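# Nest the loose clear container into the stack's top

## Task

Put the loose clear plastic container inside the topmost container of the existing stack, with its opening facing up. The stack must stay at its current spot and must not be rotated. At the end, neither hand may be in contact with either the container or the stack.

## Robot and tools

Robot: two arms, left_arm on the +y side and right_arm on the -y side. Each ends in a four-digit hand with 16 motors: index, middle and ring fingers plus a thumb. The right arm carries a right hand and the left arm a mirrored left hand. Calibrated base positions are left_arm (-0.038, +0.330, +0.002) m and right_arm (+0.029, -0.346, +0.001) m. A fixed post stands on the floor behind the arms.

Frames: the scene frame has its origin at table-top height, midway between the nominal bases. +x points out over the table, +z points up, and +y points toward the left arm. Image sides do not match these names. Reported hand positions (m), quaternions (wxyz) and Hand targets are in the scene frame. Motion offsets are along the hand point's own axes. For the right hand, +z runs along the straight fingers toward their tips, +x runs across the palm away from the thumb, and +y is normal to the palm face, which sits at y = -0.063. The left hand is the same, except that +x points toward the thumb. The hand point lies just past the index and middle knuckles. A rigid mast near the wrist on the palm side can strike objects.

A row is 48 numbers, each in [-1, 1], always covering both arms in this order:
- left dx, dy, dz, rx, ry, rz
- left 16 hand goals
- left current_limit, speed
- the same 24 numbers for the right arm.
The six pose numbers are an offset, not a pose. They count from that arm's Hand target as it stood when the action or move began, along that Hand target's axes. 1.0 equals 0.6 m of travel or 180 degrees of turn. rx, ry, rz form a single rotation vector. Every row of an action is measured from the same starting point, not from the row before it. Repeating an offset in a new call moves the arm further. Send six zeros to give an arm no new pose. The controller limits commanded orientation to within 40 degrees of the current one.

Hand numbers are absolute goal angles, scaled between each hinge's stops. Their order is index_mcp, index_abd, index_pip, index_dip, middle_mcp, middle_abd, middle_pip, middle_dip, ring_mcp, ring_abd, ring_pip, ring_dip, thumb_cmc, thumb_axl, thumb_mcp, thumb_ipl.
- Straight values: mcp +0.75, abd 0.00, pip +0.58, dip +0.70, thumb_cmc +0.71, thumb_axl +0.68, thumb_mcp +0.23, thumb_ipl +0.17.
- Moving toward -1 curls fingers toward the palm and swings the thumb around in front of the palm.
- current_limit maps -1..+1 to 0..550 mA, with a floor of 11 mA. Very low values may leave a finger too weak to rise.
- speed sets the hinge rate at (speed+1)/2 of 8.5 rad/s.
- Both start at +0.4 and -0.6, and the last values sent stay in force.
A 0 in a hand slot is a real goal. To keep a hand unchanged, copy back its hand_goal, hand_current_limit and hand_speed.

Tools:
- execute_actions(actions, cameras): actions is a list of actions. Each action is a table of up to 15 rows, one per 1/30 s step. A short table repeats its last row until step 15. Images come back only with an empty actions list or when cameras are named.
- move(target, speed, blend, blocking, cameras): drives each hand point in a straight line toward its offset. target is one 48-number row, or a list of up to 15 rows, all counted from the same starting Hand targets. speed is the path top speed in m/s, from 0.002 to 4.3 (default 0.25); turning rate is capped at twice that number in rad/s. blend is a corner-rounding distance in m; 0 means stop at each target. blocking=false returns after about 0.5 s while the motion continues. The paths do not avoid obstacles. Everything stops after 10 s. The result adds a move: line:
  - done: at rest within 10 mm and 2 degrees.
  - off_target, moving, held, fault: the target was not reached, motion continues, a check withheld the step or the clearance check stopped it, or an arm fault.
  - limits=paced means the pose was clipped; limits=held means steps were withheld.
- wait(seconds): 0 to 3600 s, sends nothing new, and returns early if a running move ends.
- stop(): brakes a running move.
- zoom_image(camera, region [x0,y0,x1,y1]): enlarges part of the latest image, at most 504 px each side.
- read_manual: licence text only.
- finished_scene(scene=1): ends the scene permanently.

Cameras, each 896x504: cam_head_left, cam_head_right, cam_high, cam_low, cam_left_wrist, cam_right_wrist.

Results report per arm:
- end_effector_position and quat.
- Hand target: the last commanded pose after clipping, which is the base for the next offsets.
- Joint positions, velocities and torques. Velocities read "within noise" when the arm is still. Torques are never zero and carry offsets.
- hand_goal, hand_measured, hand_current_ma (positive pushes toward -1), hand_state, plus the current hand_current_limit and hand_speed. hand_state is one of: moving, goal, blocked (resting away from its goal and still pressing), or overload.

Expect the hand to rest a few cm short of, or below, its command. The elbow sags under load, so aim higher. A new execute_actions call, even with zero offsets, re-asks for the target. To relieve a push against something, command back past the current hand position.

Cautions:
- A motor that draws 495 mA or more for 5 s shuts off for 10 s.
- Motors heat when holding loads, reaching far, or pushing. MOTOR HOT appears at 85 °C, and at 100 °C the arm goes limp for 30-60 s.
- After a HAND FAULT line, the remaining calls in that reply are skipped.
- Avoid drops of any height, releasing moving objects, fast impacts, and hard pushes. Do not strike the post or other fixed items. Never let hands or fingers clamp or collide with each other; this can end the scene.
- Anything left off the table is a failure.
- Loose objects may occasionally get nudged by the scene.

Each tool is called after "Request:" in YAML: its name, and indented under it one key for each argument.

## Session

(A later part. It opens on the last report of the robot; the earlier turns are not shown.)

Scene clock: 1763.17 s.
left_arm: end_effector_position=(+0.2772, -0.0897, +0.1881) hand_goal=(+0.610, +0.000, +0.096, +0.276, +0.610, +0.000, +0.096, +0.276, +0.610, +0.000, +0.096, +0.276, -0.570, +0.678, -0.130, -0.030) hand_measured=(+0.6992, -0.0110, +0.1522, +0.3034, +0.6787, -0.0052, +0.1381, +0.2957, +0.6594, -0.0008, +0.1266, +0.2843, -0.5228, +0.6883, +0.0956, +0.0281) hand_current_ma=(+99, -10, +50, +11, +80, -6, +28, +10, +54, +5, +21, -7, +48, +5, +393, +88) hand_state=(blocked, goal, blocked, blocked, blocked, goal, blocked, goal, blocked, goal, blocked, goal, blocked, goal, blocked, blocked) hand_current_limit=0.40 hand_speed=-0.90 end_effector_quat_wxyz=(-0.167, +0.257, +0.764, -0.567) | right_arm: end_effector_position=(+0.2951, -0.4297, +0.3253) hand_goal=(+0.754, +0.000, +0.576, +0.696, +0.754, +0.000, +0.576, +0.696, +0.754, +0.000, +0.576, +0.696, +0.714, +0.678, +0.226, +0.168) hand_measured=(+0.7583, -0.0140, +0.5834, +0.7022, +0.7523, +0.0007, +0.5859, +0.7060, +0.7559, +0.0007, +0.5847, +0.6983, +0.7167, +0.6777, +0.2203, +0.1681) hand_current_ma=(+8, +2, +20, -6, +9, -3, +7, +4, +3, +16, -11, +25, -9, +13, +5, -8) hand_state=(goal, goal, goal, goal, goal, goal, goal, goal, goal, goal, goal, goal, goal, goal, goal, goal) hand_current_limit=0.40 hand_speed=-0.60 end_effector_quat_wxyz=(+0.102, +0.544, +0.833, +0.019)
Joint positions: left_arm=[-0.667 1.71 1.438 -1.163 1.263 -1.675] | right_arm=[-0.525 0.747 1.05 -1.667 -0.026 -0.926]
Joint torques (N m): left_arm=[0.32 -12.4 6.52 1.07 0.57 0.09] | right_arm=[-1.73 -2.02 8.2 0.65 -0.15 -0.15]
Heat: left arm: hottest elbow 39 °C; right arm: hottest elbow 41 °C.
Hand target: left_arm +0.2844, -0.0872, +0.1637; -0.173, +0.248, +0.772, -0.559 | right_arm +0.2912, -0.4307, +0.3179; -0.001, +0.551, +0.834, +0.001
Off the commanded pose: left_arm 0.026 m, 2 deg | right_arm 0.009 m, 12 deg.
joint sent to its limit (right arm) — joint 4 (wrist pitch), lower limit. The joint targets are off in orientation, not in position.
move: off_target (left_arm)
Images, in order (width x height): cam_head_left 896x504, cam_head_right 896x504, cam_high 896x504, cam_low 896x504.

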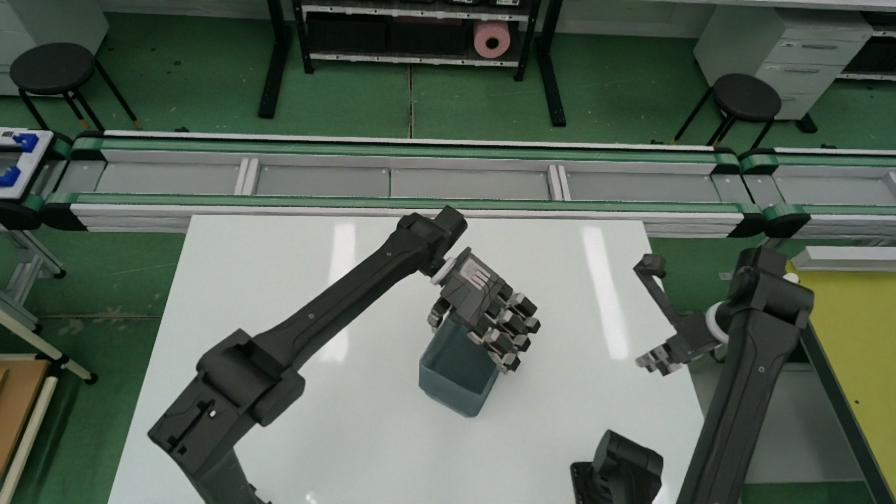

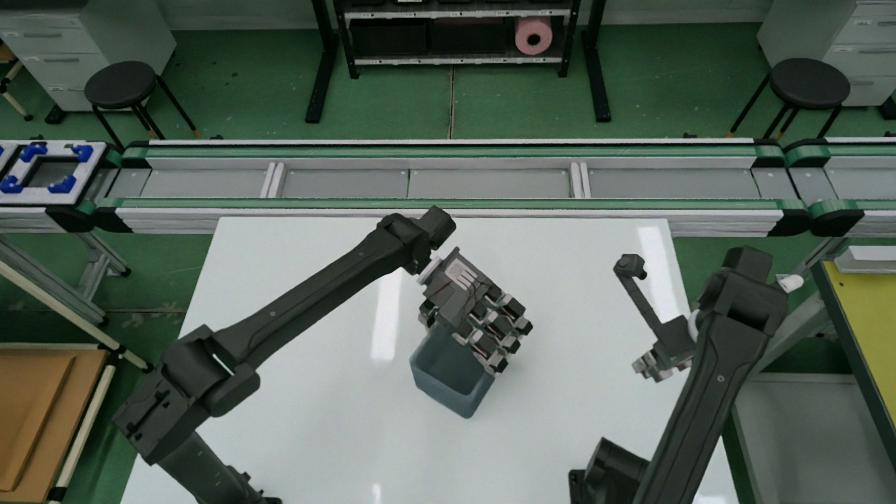

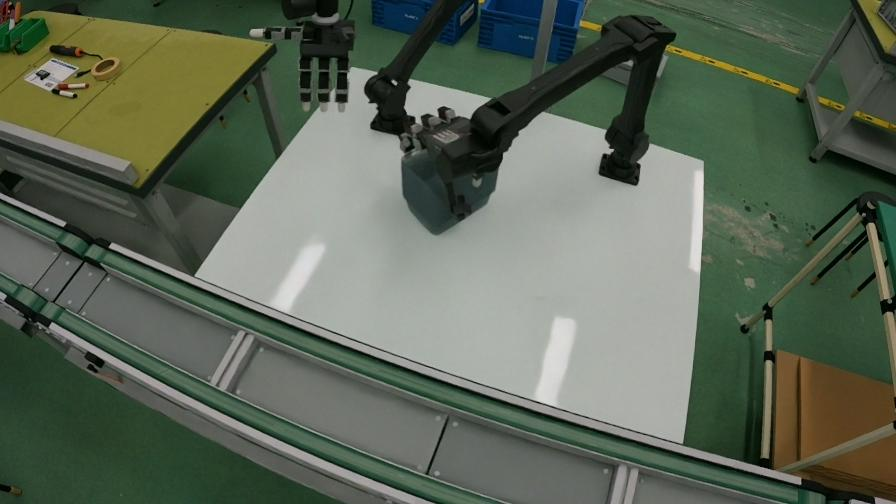

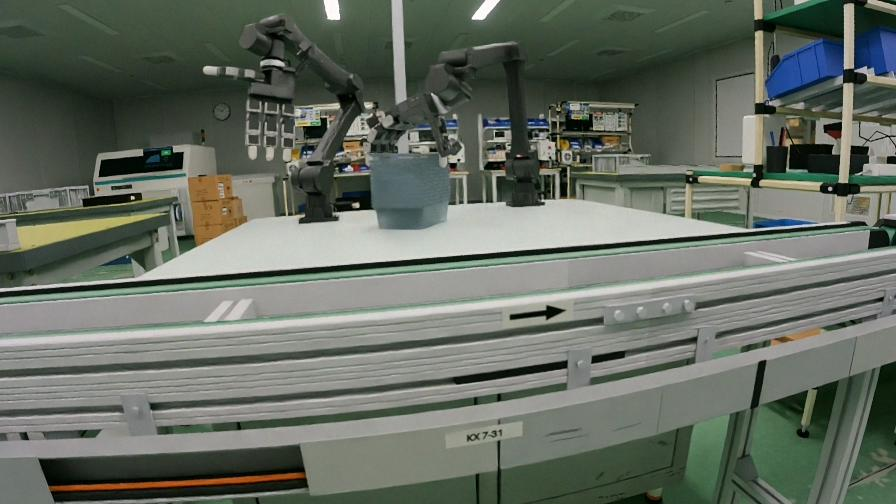

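Request:
move:
  target: [0.0002,0.0127,0.0042,0,0,0,0.61,0,0.095,0.275,0.61,0,0.095,0.275,0.61,0,0.095,0.275,-0.571,0.677,-0.13,-0.03,0.4,-0.9,0,0,0,0,0,0,0.754,0,0.576,0.696,0.754,0,0.576,0.696,0.754,0,0.576,0.696,0.714,0.678,0.226,0.168,0.4,-0.6]
  speed: 0.03
  cameras: ["cam_head_left","cam_low","cam_high"]

Request:
zoom_image:
  camera: "cam_head_left"
  region: [410, 330, 490, 430]

Request:
zoom_image:
  camera: "cam_low"
  region: [360, 120, 460, 180]

Request:
zoom_image:
  camera: "cam_high"
  region: [395, 130, 510, 220]

Scene clock: 1773.97 s.
left_arm: end_effector_position=(+0.2775, -0.0899, +0.1841) hand_goal=(+0.610, +0.000, +0.096, +0.276, +0.610, +0.000, +0.096, +0.276, +0.610, +0.000, +0.096, +0.276, -0.570, +0.678, -0.130, -0.030) hand_measured=(+0.6992, -0.0110, +0.1548, +0.3034, +0.6787, -0.0052, +0.1381, +0.2957, +0.6558, -0.0023, +0.1266, +0.2843, -0.5215, +0.6872, +0.0965, +0.0319) hand_current_ma=(+105, -9, +58, +17, +76, -7, +34, +16, +51, +5, +21, -4, +46, +7, +389, +97) hand_state=(blocked, goal, blocked, blocked, blocked, goal, blocked, goal, blocked, goal, blocked, goal, blocked, goal, blocked, blocked) hand_current_limit=0.40 hand_speed=-0.90 end_effector_quat_wxyz=(-0.165, +0.259, +0.764, -0.568) | right_arm: end_effector_position=(+0.2951, -0.4297, +0.3253) hand_goal=(+0.754, +0.000, +0.576, +0.696, +0.754, +0.000, +0.576, +0.696, +0.754, +0.000, +0.576, +0.696, +0.714, +0.678, +0.226, +0.168) hand_measured=(+0.7583, -0.0140, +0.5834, +0.7022, +0.7511, -0.0008, +0.5859, +0.7047, +0.7559, +0.0007, +0.5847, +0.6983, +0.7167, +0.6767, +0.2203, +0.1672) hand_current_ma=(+8, +2, +6, -16, -4, -5, +1, +5, +4, +1, -1, -2, -8, -10, +5, +1) hand_state=(goal, goal, goal, goal, goal, goal, goal, goal, goal, goal, goal, goal, goal, goal, goal, goal) hand_current_limit=0.40 hand_speed=-0.60 end_effector_quat_wxyz=(+0.102, +0.544, +0.833, +0.019)
Joint positions: left_arm=[-0.667 1.711 1.427 -1.145 1.263 -1.677] | right_arm=[-0.525 0.747 1.05 -1.667 -0.026 -0.926]
Joint torques (N m): left_arm=[0.5 -12.04 6.26 1.2 0.58 0.11] | right_arm=[-1.85 -1.9 8.2 0.62 -0.14 -0.15]
Heat: left arm: hottest elbow 39 °C; right arm: hottest elbow 41 °C.
Hand target: left_arm +0.2844, -0.0872, +0.1558; -0.173, +0.249, +0.772, -0.559 | right_arm +0.2912, -0.4307, +0.3179; -0.001, +0.551, +0.834, +0.001
Off the commanded pose: left_arm 0.029 m, 2 deg | right_arm 0.009 m, 12 deg.
joint sent to its limit (right arm) — joint 4 (wrist pitch), lower limit. The joint targets are off in orientation, not in position.
move: off_target (left_arm)
Images, in order (width x height): cam_head_left 896x504, cam_high 896x504, cam_low 896x504.

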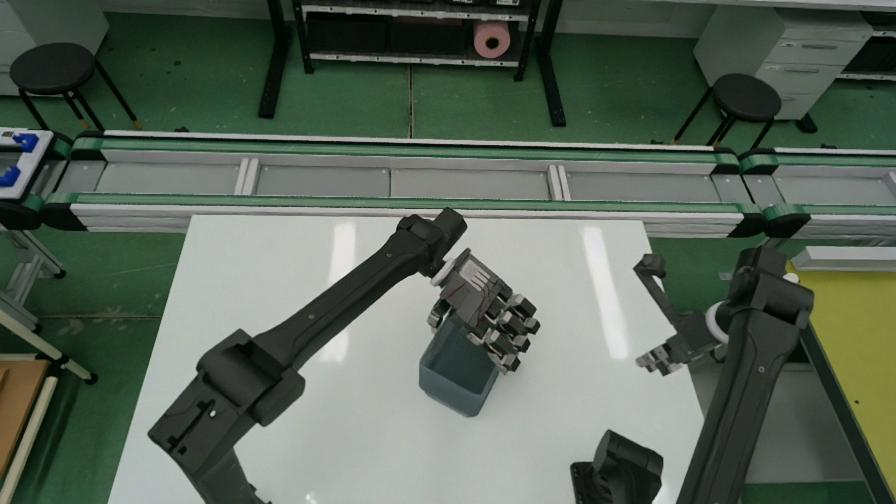

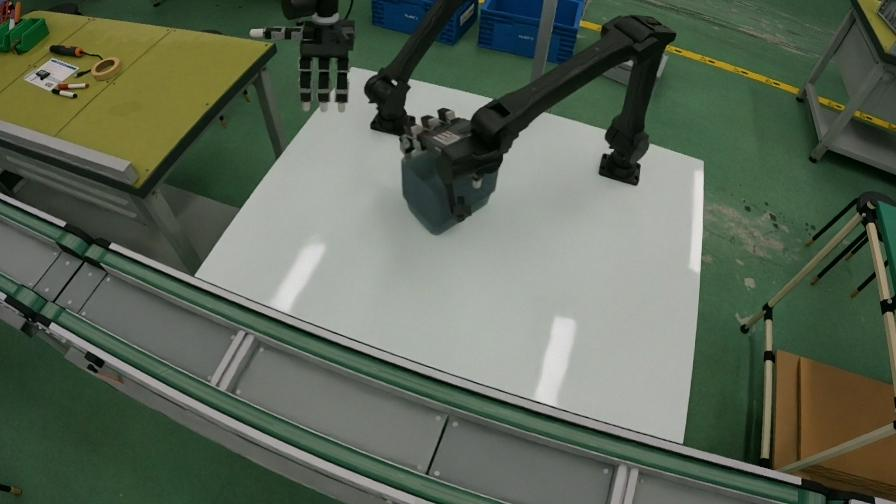

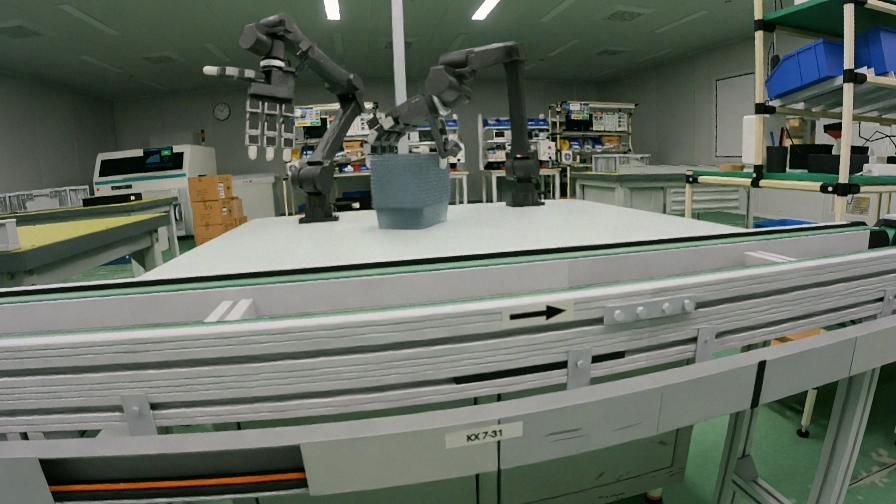

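Scaled by 5.040.

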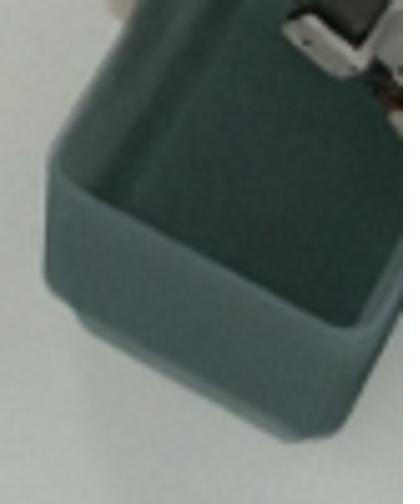

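Scaled by 5.040.

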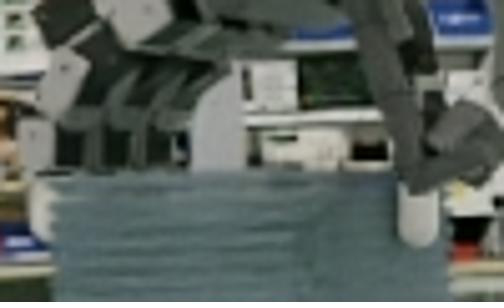

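Scaled by 4.383.

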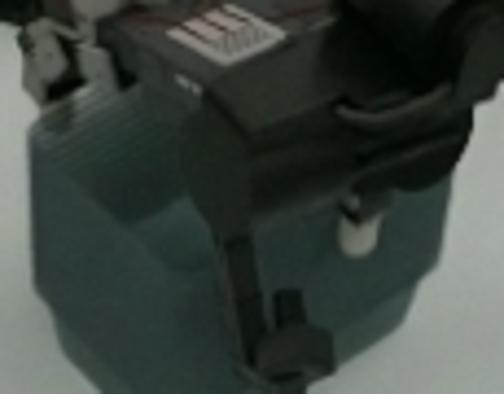

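Request:
zoom_image:
  camera: "cam_low"
  region: [366, 146, 406, 170]

Request:
zoom_image:
  camera: "cam_low"
  region: [415, 140, 455, 170]

Request:
zoom_image:
  camera: "cam_head_left"
  region: [410, 350, 500, 430]

Scaled by 12.600.

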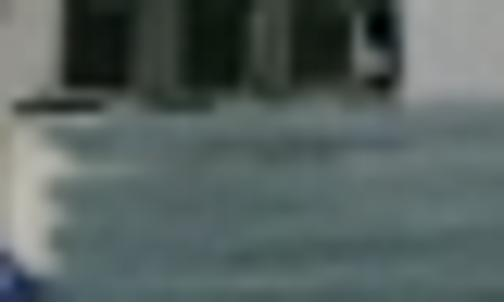

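Scaled by 12.600.

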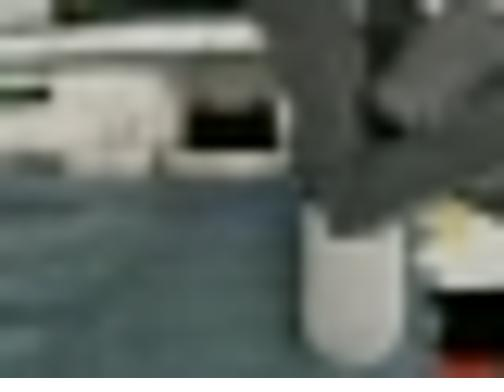

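Scaled by 5.600.

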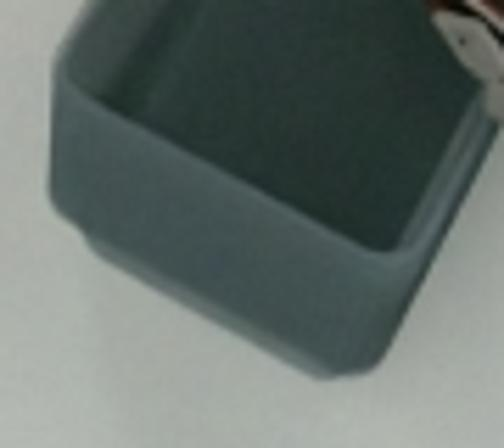

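Request:
move:
  target: [0.0002,0.0095,0.0032,0,0,0,0.61,0,0.095,0.275,0.61,0,0.095,0.275,0.61,0,0.095,0.275,-0.571,0.677,-0.13,-0.03,0.4,-0.9,0,0,0,0,0,0,0.754,0,0.576,0.696,0.754,0,0.576,0.696,0.754,0,0.576,0.696,0.714,0.678,0.226,0.168,0.4,-0.6]
  speed: 0.03
  cameras: ["cam_head_left","cam_low","cam_high"]

Request:
zoom_image:
  camera: "cam_head_left"
  region: [410, 350, 500, 430]

Request:
zoom_image:
  camera: "cam_low"
  region: [366, 146, 406, 170]

Request:
zoom_image:
  camera: "cam_low"
  region: [360, 120, 460, 180]

Scene clock: 1796.50 s.
left_arm: end_effector_position=(+0.2778, -0.0904, +0.1817) hand_goal=(+0.610, +0.000, +0.096, +0.276, +0.610, +0.000, +0.096, +0.276, +0.610, +0.000, +0.096, +0.276, -0.570, +0.678, -0.130, -0.030) hand_measured=(+0.7016, -0.0110, +0.1574, +0.3034, +0.6787, -0.0066, +0.1407, +0.2945, +0.6558, -0.0008, +0.1253, +0.2843, -0.5215, +0.6872, +0.0965, +0.0328) hand_current_ma=(+102, -6, +51, +12, +72, -11, +38, +13, +53, +9, +18, -5, +46, +10, +384, +98) hand_state=(blocked, goal, blocked, blocked, blocked, goal, blocked, goal, blocked, goal, blocked, goal, blocked, goal, blocked, blocked) hand_current_limit=0.40 hand_speed=-0.90 end_effector_quat_wxyz=(-0.164, +0.259, +0.763, -0.569) | right_arm: end_effector_position=(+0.2951, -0.4297, +0.3253) hand_goal=(+0.754, +0.000, +0.576, +0.696, +0.754, +0.000, +0.576, +0.696, +0.754, +0.000, +0.576, +0.696, +0.714, +0.678, +0.226, +0.168) hand_measured=(+0.7583, -0.0125, +0.5834, +0.7022, +0.7523, +0.0007, +0.5859, +0.7047, +0.7559, +0.0007, +0.5834, +0.6996, +0.7167, +0.6767, +0.2203, +0.1672) hand_current_ma=(+11, +1, -6, -2, +7, -11, +8, -3, +0, +7, -8, -3, +2, +0, -6, +10) hand_state=(goal, goal, goal, goal, goal, goal, goal, goal, goal, goal, goal, goal, goal, goal, goal, goal) hand_current_limit=0.40 hand_speed=-0.60 end_effector_quat_wxyz=(+0.102, +0.544, +0.833, +0.019)
Joint positions: left_arm=[-0.667 1.711 1.42 -1.131 1.264 -1.68] | right_arm=[-0.525 0.747 1.05 -1.667 -0.026 -0.926]
Joint torques (N m): left_arm=[0.38 -11.63 6.04 1.22 0.52 0.14] | right_arm=[-1.73 -2.02 8.21 0.64 -0.14 -0.15]
Heat: left arm: hottest elbow 38 °C; right arm: hottest elbow 41 °C.
Hand target: left_arm +0.2844, -0.0872, +0.1497; -0.173, +0.248, +0.772, -0.559 | right_arm +0.2912, -0.4307, +0.3179; -0.001, +0.551, +0.834, +0.001
Off the commanded pose: left_arm 0.033 m, 2 deg | right_arm 0.009 m, 12 deg.
joint sent to its limit (right arm) — joint 4 (wrist pitch), lower limit. The joint targets are off in orientation, not in position.
move: off_target (left_arm)
Images, in order (width x height): cam_head_left 896x504, cam_high 896x504, cam_low 896x504.

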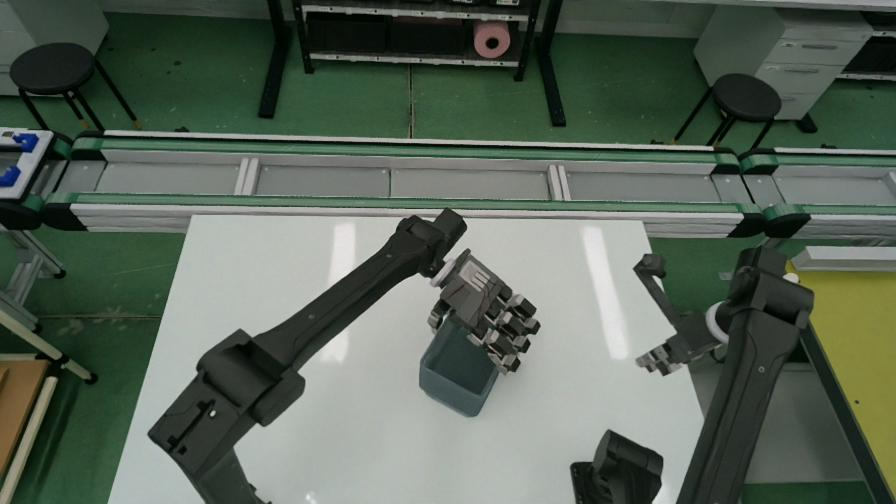

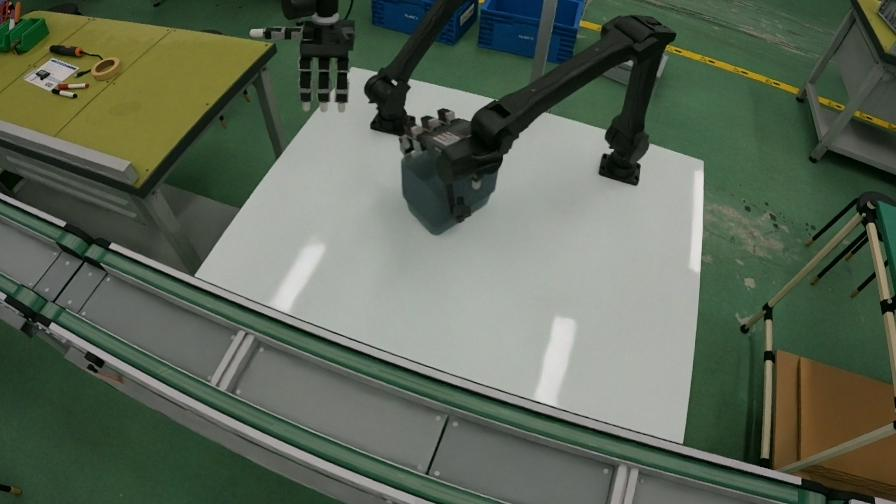

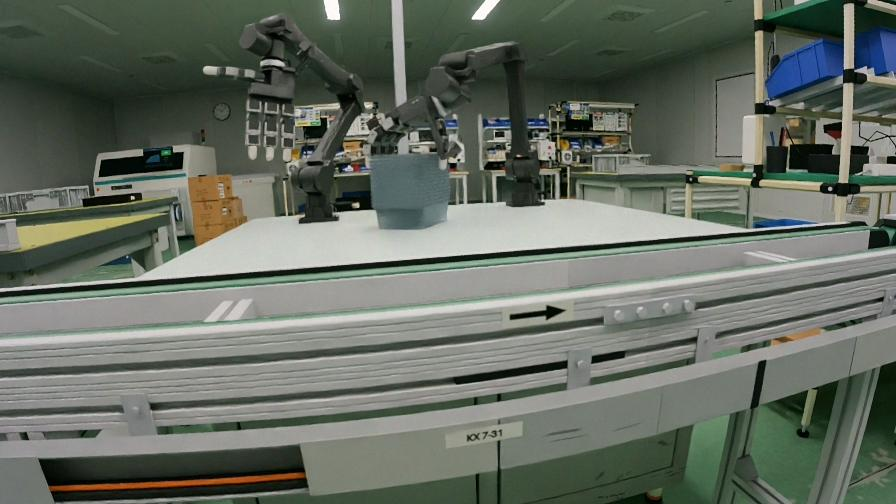

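Scaled by 5.600.

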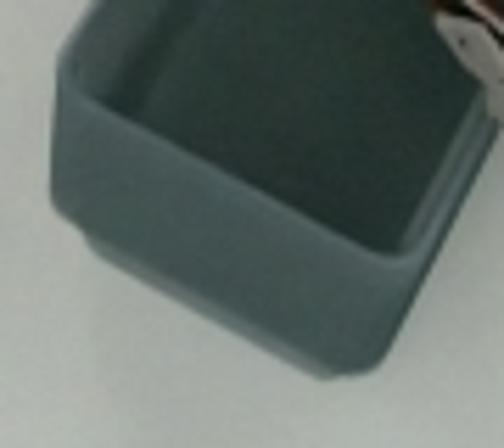

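Scaled by 12.600.

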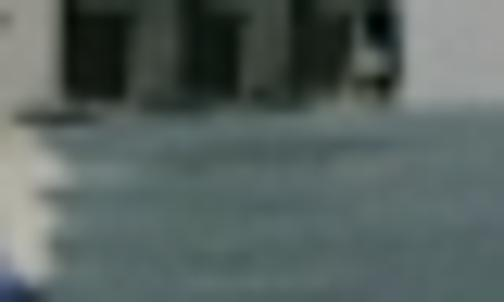

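Scaled by 5.040.

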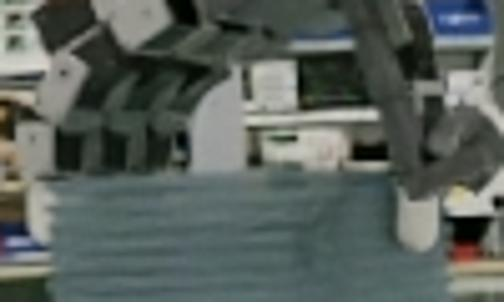

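Request:
move:
  target: [0,0,0,0,0,0,0.70,0,0.155,0.30,0.68,0,0.14,0.295,0.657,0,0.125,0.284,-0.52,0.677,0.0965,0.032,0.4,-0.95,0,0,0,0,0,0,0.754,0,0.576,0.696,0.754,0,0.576,0.696,0.754,0,0.576,0.696,0.714,0.678,0.226,0.168,0.4,-0.6]
  speed: 0.03
  cameras: ["cam_head_left","cam_low","cam_high"]

Request:
zoom_image:
  camera: "cam_low"
  region: [360, 120, 460, 180]

Scene clock: 1815.97 s.
left_arm: end_effector_position=(+0.2785, -0.0909, +0.1775) hand_goal=(+0.700, +0.000, +0.156, +0.300, +0.680, +0.000, +0.140, +0.296, +0.658, +0.000, +0.126, +0.284, -0.520, +0.678, +0.096, +0.032) hand_measured=(+0.7088, -0.0110, +0.1805, +0.3123, +0.6859, -0.0037, +0.1587, +0.3046, +0.6654, +0.0021, +0.1381, +0.2855, -0.5178, +0.6872, +0.0817, +0.0500) hand_current_ma=(+1, -15, +15, +8, +2, -14, +9, +1, +15, -3, +6, -11, +2, +8, +142, +22) hand_state=(goal, goal, blocked, goal, goal, goal, goal, goal, goal, goal, goal, goal, goal, goal, moving, goal) hand_current_limit=0.40 hand_speed=-0.95 end_effector_quat_wxyz=(-0.165, +0.258, +0.763, -0.569) | right_arm: end_effector_position=(+0.2951, -0.4297, +0.3253) hand_goal=(+0.754, +0.000, +0.576, +0.696, +0.754, +0.000, +0.576, +0.696, +0.754, +0.000, +0.576, +0.696, +0.714, +0.678, +0.226, +0.168) hand_measured=(+0.7583, -0.0140, +0.5834, +0.7022, +0.7523, -0.0008, +0.5859, +0.7060, +0.7559, -0.0008, +0.5834, +0.6983, +0.7154, +0.6767, +0.2203, +0.1681) hand_current_ma=(+3, -13, +8, -1, -3, -5, +11, +2, -12, +9, +13, +2, -7, -1, +6, +10) hand_state=(goal, goal, goal, goal, goal, goal, goal, goal, goal, goal, goal, goal, goal, goal, goal, goal) hand_current_limit=0.40 hand_speed=-0.60 end_effector_quat_wxyz=(+0.102, +0.544, +0.833, +0.019)
Joint positions: left_arm=[-0.667 1.718 1.418 -1.124 1.264 -1.681] | right_arm=[-0.525 0.747 1.05 -1.667 -0.026 -0.926]
Joint torques (N m): left_arm=[0.32 -12.16 6.23 0.95 0.52 0.14] | right_arm=[-1.73 -1.96 8.17 0.64 -0.14 -0.15]
Heat: left arm: hottest elbow 38 °C; right arm: hottest elbow 41 °C.
Hand target: left_arm +0.2844, -0.0872, +0.1498; -0.172, +0.248, +0.772, -0.559 | right_arm +0.2912, -0.4307, +0.3179; -0.001, +0.551, +0.834, +0.001
Off the commanded pose: left_arm 0.029 m, 2 deg | right_arm 0.009 m, 12 deg.
joint sent to its limit (right arm) — joint 4 (wrist pitch), lower limit. The joint targets are off in orientation, not in position.
move: done
Images, in order (width x height): cam_head_left 896x504, cam_high 896x504, cam_low 896x504.

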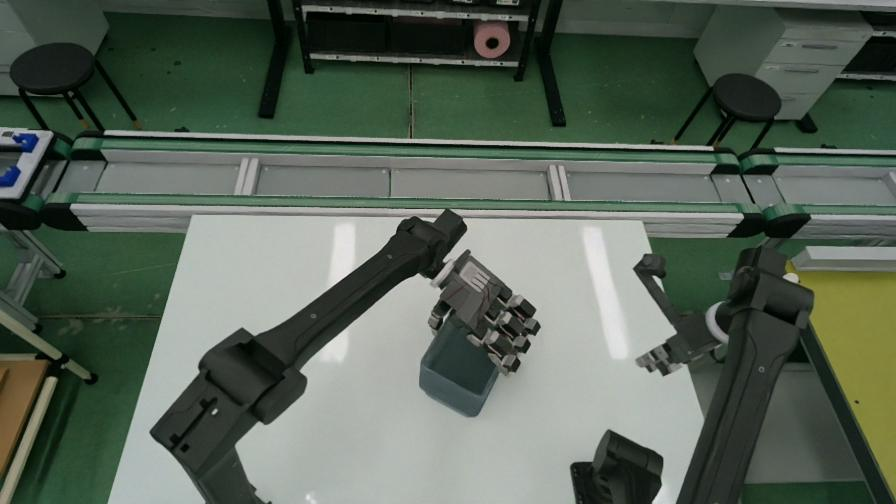

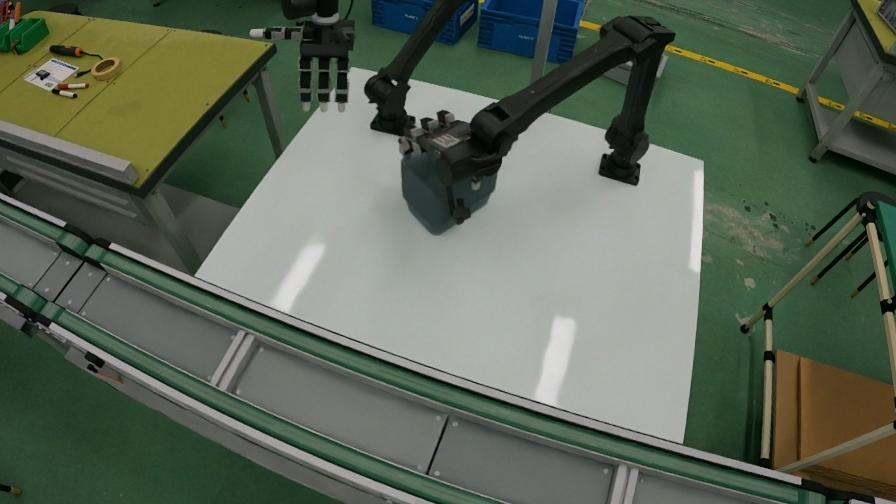

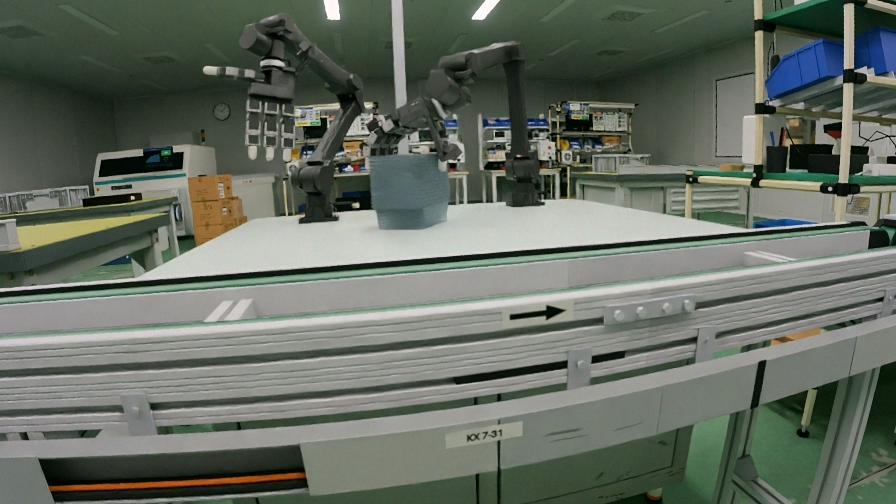

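Scaled by 5.040.

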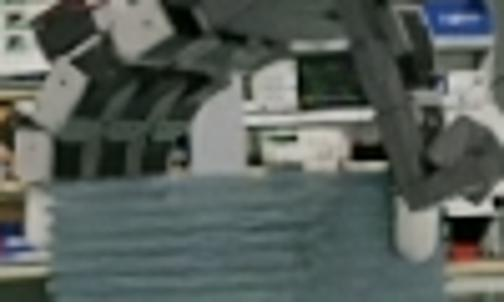

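Request:
move:
  target:
    - [-0.0003,-0.0253,-0.0084,0,0,0,0.70,0,0.155,0.30,0.68,0,0.14,0.295,0.657,0,0.125,0.284,-0.52,0.677,0.0965,0.032,0.4,-0.95,0,0,0,0,0,0,0.754,0,0.576,0.696,0.754,0,0.576,0.696,0.754,0,0.576,0.696,0.714,0.678,0.226,0.168,0.4,-0.6]
    - [-0.0003,-0.0253,-0.0084,0,0,0,0.80,0,0.155,0.30,0.79,0,0.14,0.295,0.78,0,0.125,0.284,-0.52,0.677,0.18,0.07,0.4,-0.95,0,0,0,0,0,0,0.754,0,0.576,0.696,0.754,0,0.576,0.696,0.754,0,0.576,0.696,0.714,0.678,0.226,0.168,0.4,-0.6]
  speed: 0.03
  cameras: ["cam_head_left","cam_low","cam_high"]

Request:
zoom_image:
  camera: "cam_low"
  region: [360, 120, 460, 180]

Request:
zoom_image:
  camera: "cam_head_left"
  region: [400, 290, 550, 430]

Request:
zoom_image:
  camera: "cam_high"
  region: [390, 110, 520, 240]

Scene clock: 1836.97 s.
left_arm: end_effector_position=(+0.2786, -0.0884, +0.1732) hand_goal=(+0.800, +0.000, +0.156, +0.300, +0.790, +0.000, +0.140, +0.296, +0.780, +0.000, +0.126, +0.284, -0.520, +0.678, +0.180, +0.070) hand_measured=(+0.7643, -0.0110, +0.1522, +0.3072, +0.7486, -0.0066, +0.1369, +0.3034, +0.7281, +0.0007, +0.1253, +0.2817, -0.5291, +0.6851, +0.1698, +0.0643) hand_current_ma=(-39, -7, +0, -2, -32, -10, +0, +4, -45, +0, -1, -10, +0, +13, -4, +5) hand_state=(blocked, goal, goal, goal, blocked, goal, goal, goal, blocked, goal, goal, goal, goal, goal, goal, goal) hand_current_limit=0.40 hand_speed=-0.95 end_effector_quat_wxyz=(-0.168, +0.255, +0.768, -0.563) | right_arm: end_effector_position=(+0.2951, -0.4297, +0.3253) hand_goal=(+0.754, +0.000, +0.576, +0.696, +0.754, +0.000, +0.576, +0.696, +0.754, +0.000, +0.576, +0.696, +0.714, +0.678, +0.226, +0.168) hand_measured=(+0.7583, -0.0125, +0.5834, +0.7022, +0.7523, +0.0007, +0.5859, +0.7060, +0.7559, -0.0008, +0.5847, +0.6983, +0.7167, +0.6777, +0.2193, +0.1681) hand_current_ma=(+5, -5, -2, -14, +5, -19, +0, -11, +1, +7, -11, +13, -23, +11, -3, +1) hand_state=(goal, goal, goal, goal, goal, goal, goal, goal, goal, goal, goal, goal, goal, goal, goal, goal) hand_current_limit=0.40 hand_speed=-0.60 end_effector_quat_wxyz=(+0.102, +0.544, +0.833, +0.019)
Joint positions: left_arm=[-0.665 1.724 1.418 -1.136 1.253 -1.676] | right_arm=[-0.525 0.747 1.05 -1.667 -0.026 -0.926]
Joint torques (N m): left_arm=[0.15 -13.51 8.03 0.05 0.95 0.07] | right_arm=[-1.85 -1.9 8.18 0.65 -0.15 -0.15]
Heat: left arm: hottest elbow 37 °C; right arm: hottest elbow 41 °C.
Hand target: left_arm +0.2844, -0.0871, +0.1658; -0.173, +0.248, +0.772, -0.559 | right_arm +0.2912, -0.4307, +0.3179; -0.001, +0.551, +0.834, +0.001
Off the commanded pose: left_arm 0.009 m, 1 deg | right_arm 0.009 m, 12 deg.
joint sent to its limit (right arm) — joint 4 (wrist pitch), lower limit. The joint targets are off in orientation, not in position.
move: done; target 2's new numbers were sent with left_arm's hand 0.013 m and 2 deg from that target
Images, in order (width x height): cam_head_left 896x504, cam_high 896x504, cam_low 896x504.

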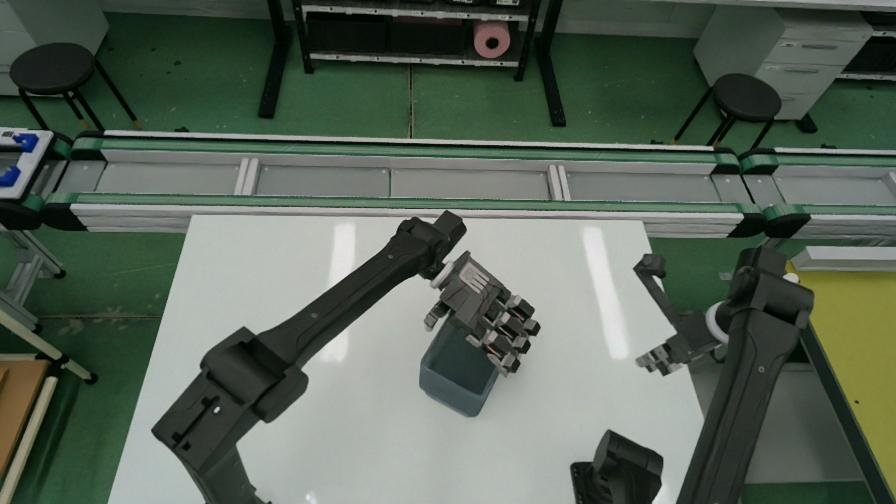

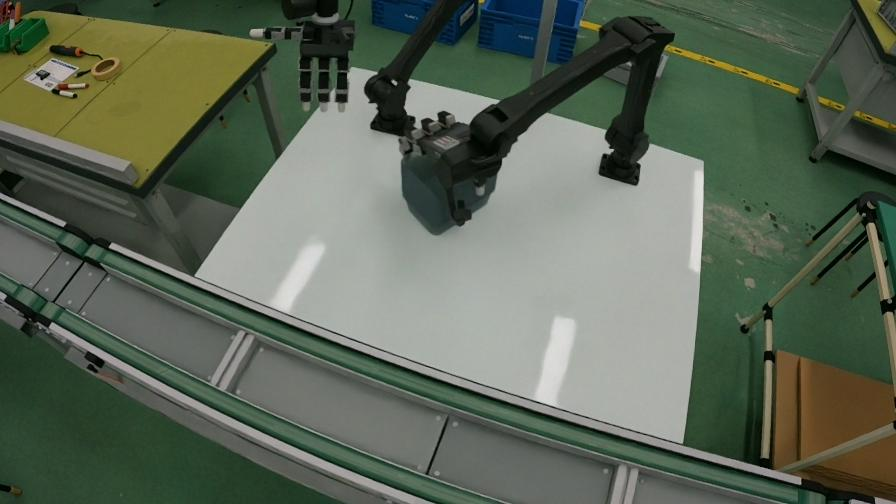

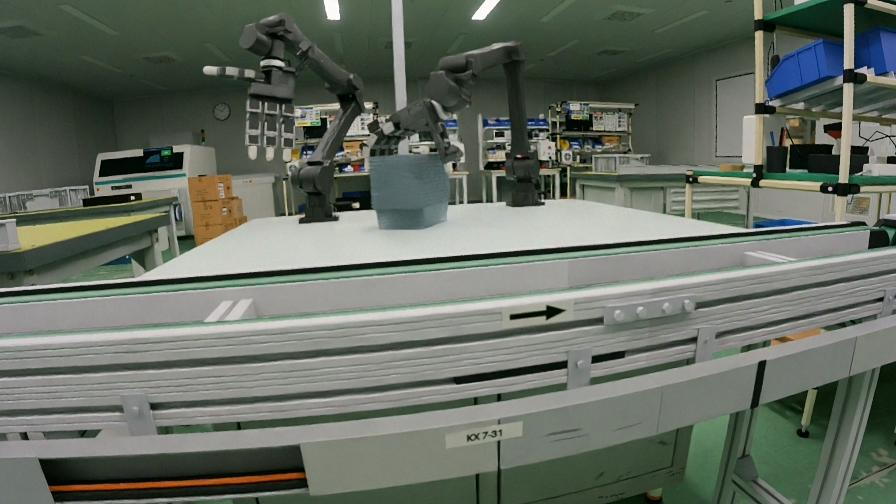

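Scaled by 5.040.

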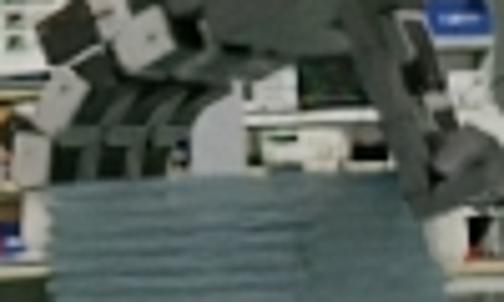

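Scaled by 3.360.

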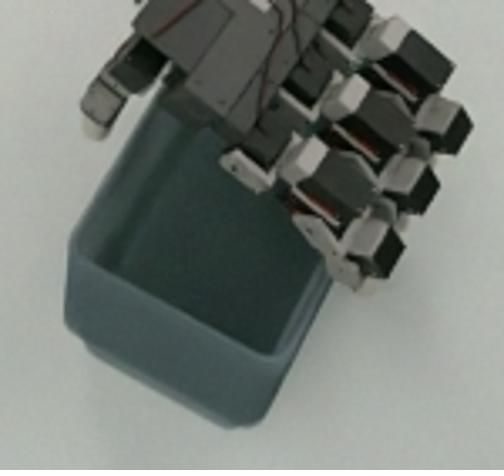

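Scaled by 3.877.

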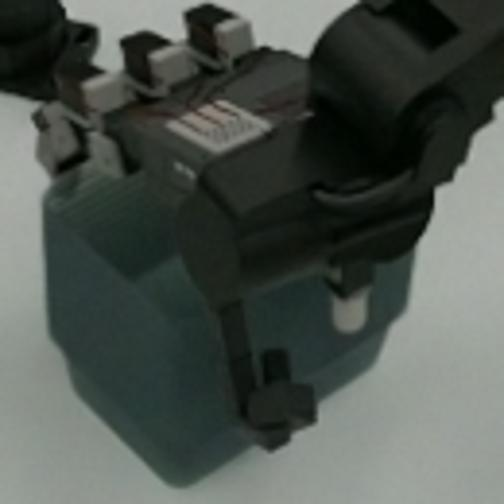

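Request:
move:
  target: [0,0,0,0,0,0,0.88,0,0.155,0.30,0.88,0,0.14,0.295,0.88,0,0.125,0.284,-0.52,0.677,0.26,0.17,0.5,-0.9,0,0,0,0,0,0,0.754,0,0.576,0.696,0.754,0,0.576,0.696,0.754,0,0.576,0.696,0.714,0.678,0.226,0.168,0.4,-0.6]
  speed: 0.03
  cameras: ["cam_head_left","cam_head_right","cam_low","cam_high"]

Request:
zoom_image:
  camera: "cam_low"
  region: [360, 120, 460, 180]

Request:
zoom_image:
  camera: "cam_head_left"
  region: [400, 290, 550, 430]

Request:
zoom_image:
  camera: "cam_high"
  region: [390, 110, 520, 240]

Scene clock: 1847.47 s.
left_arm: end_effector_position=(+0.2789, -0.0882, +0.1721) hand_goal=(+0.880, +0.000, +0.156, +0.300, +0.880, +0.000, +0.140, +0.296, +0.880, +0.000, +0.126, +0.284, -0.520, +0.678, +0.260, +0.170) hand_measured=(+0.8319, -0.0110, +0.1522, +0.3072, +0.8234, -0.0066, +0.1369, +0.3034, +0.8294, +0.0007, +0.1253, +0.2817, -0.5291, +0.6851, +0.2480, +0.1633) hand_current_ma=(-47, -14, -9, +0, -58, -5, -2, +5, -46, +9, -1, -14, -2, +3, -4, +3) hand_state=(blocked, goal, goal, goal, blocked, goal, goal, goal, blocked, goal, goal, goal, goal, goal, goal, goal) hand_current_limit=0.50 hand_speed=-0.90 end_effector_quat_wxyz=(-0.168, +0.255, +0.769, -0.562) | right_arm: end_effector_position=(+0.2951, -0.4297, +0.3253) hand_goal=(+0.754, +0.000, +0.576, +0.696, +0.754, +0.000, +0.576, +0.696, +0.754, +0.000, +0.576, +0.696, +0.714, +0.678, +0.226, +0.168) hand_measured=(+0.7583, -0.0125, +0.5834, +0.7022, +0.7523, +0.0007, +0.5859, +0.7060, +0.7559, +0.0007, +0.5847, +0.6983, +0.7154, +0.6777, +0.2203, +0.1681) hand_current_ma=(+10, -6, +17, -4, -2, -6, +6, -9, +1, +0, +7, -1, -6, +15, +2, -1) hand_state=(goal, goal, goal, goal, goal, goal, goal, goal, goal, goal, goal, goal, goal, goal, goal, goal) hand_current_limit=0.40 hand_speed=-0.60 end_effector_quat_wxyz=(+0.102, +0.544, +0.833, +0.019)
Joint positions: left_arm=[-0.665 1.725 1.418 -1.136 1.251 -1.676] | right_arm=[-0.525 0.747 1.05 -1.667 -0.026 -0.926]
Joint torques (N m): left_arm=[0.38 -13.68 8.09 0.01 1.03 0.07] | right_arm=[-1.85 -1.9 8.21 0.65 -0.15 -0.15]
Heat: left arm: hottest elbow 37 °C; right arm: hottest elbow 41 °C.
Hand target: left_arm +0.2844, -0.0871, +0.1657; -0.173, +0.248, +0.772, -0.559 | right_arm +0.2912, -0.4307, +0.3179; -0.001, +0.551, +0.834, +0.001
Off the commanded pose: left_arm 0.009 m, 1 deg | right_arm 0.009 m, 12 deg.
joint sent to its limit (right arm) — joint 4 (wrist pitch), lower limit. The joint targets are off in orientation, not in position.
move: done
Images, in order (width x height): cam_head_left 896x504, cam_head_right 896x504, cam_high 896x504, cam_low 896x504.

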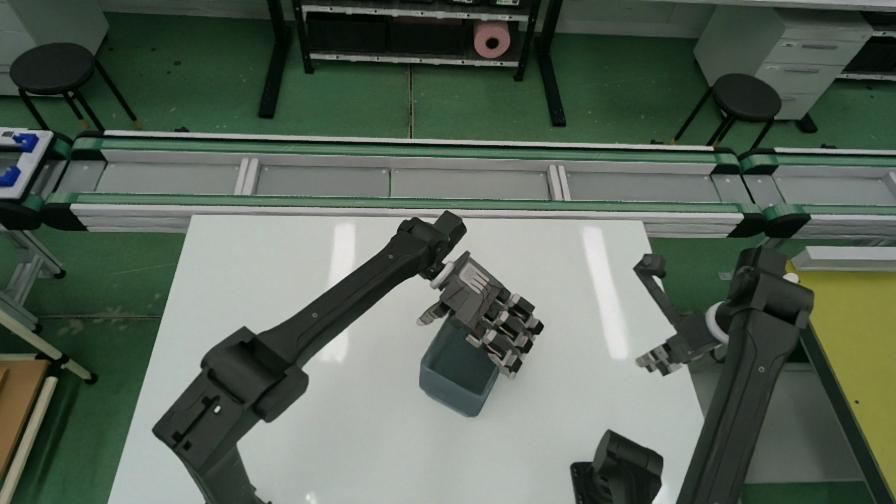

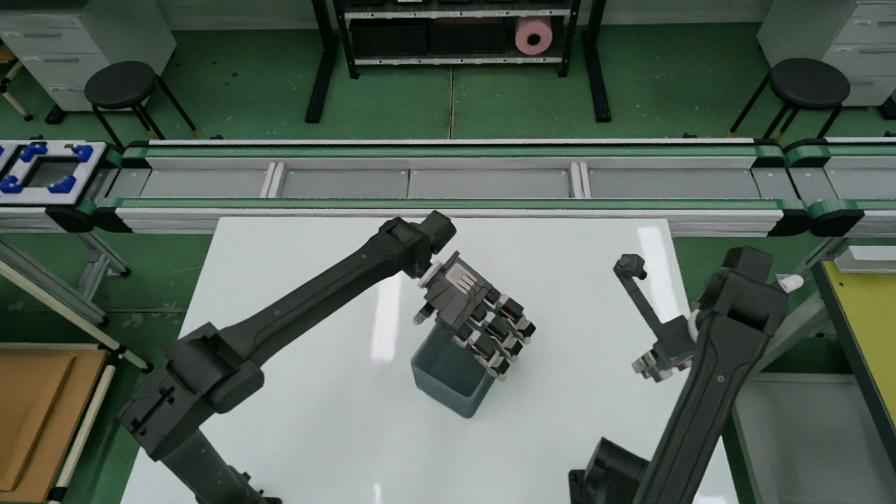

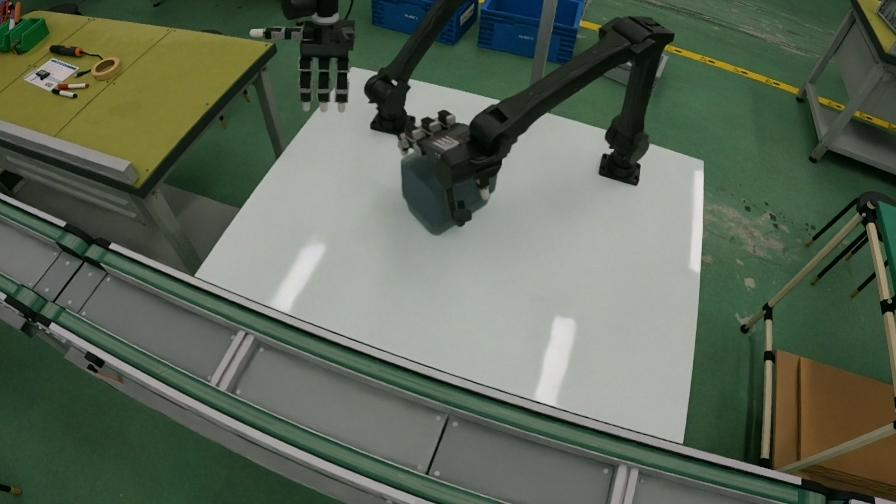

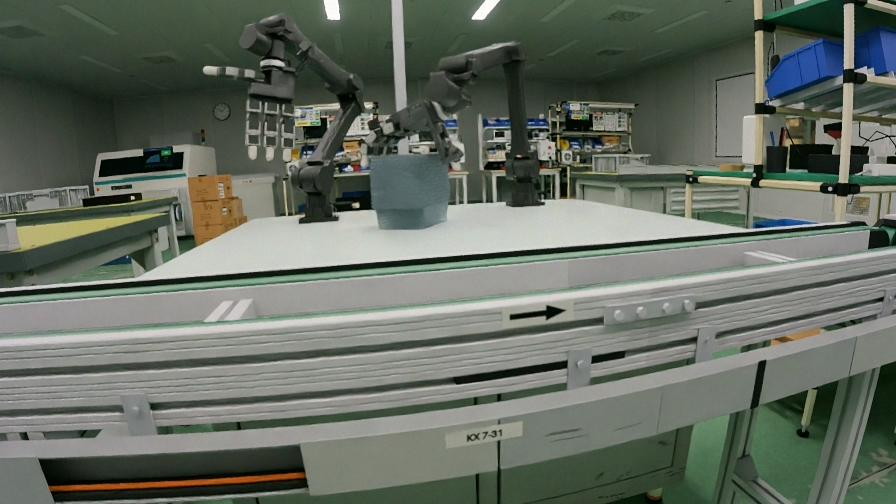

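Scaled by 5.040.

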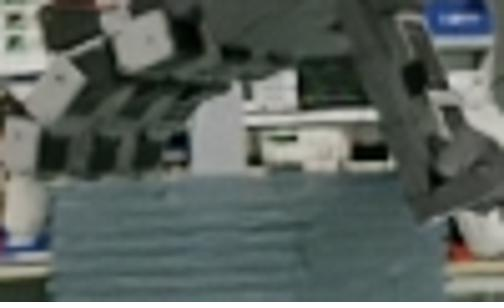

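Scaled by 3.360.

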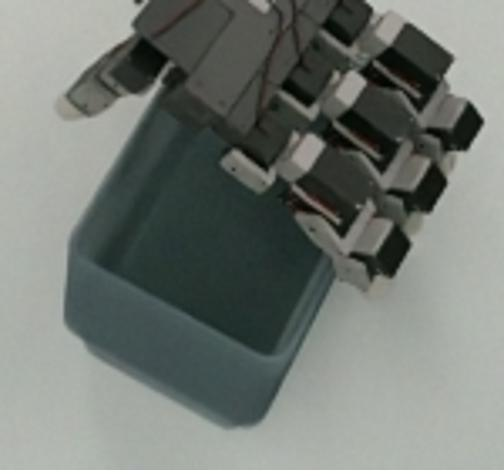

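Scaled by 3.877.

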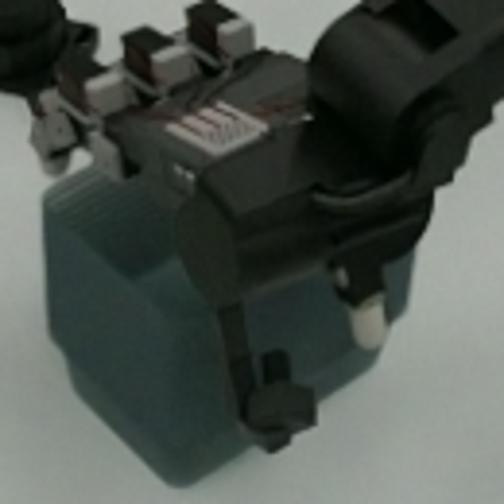

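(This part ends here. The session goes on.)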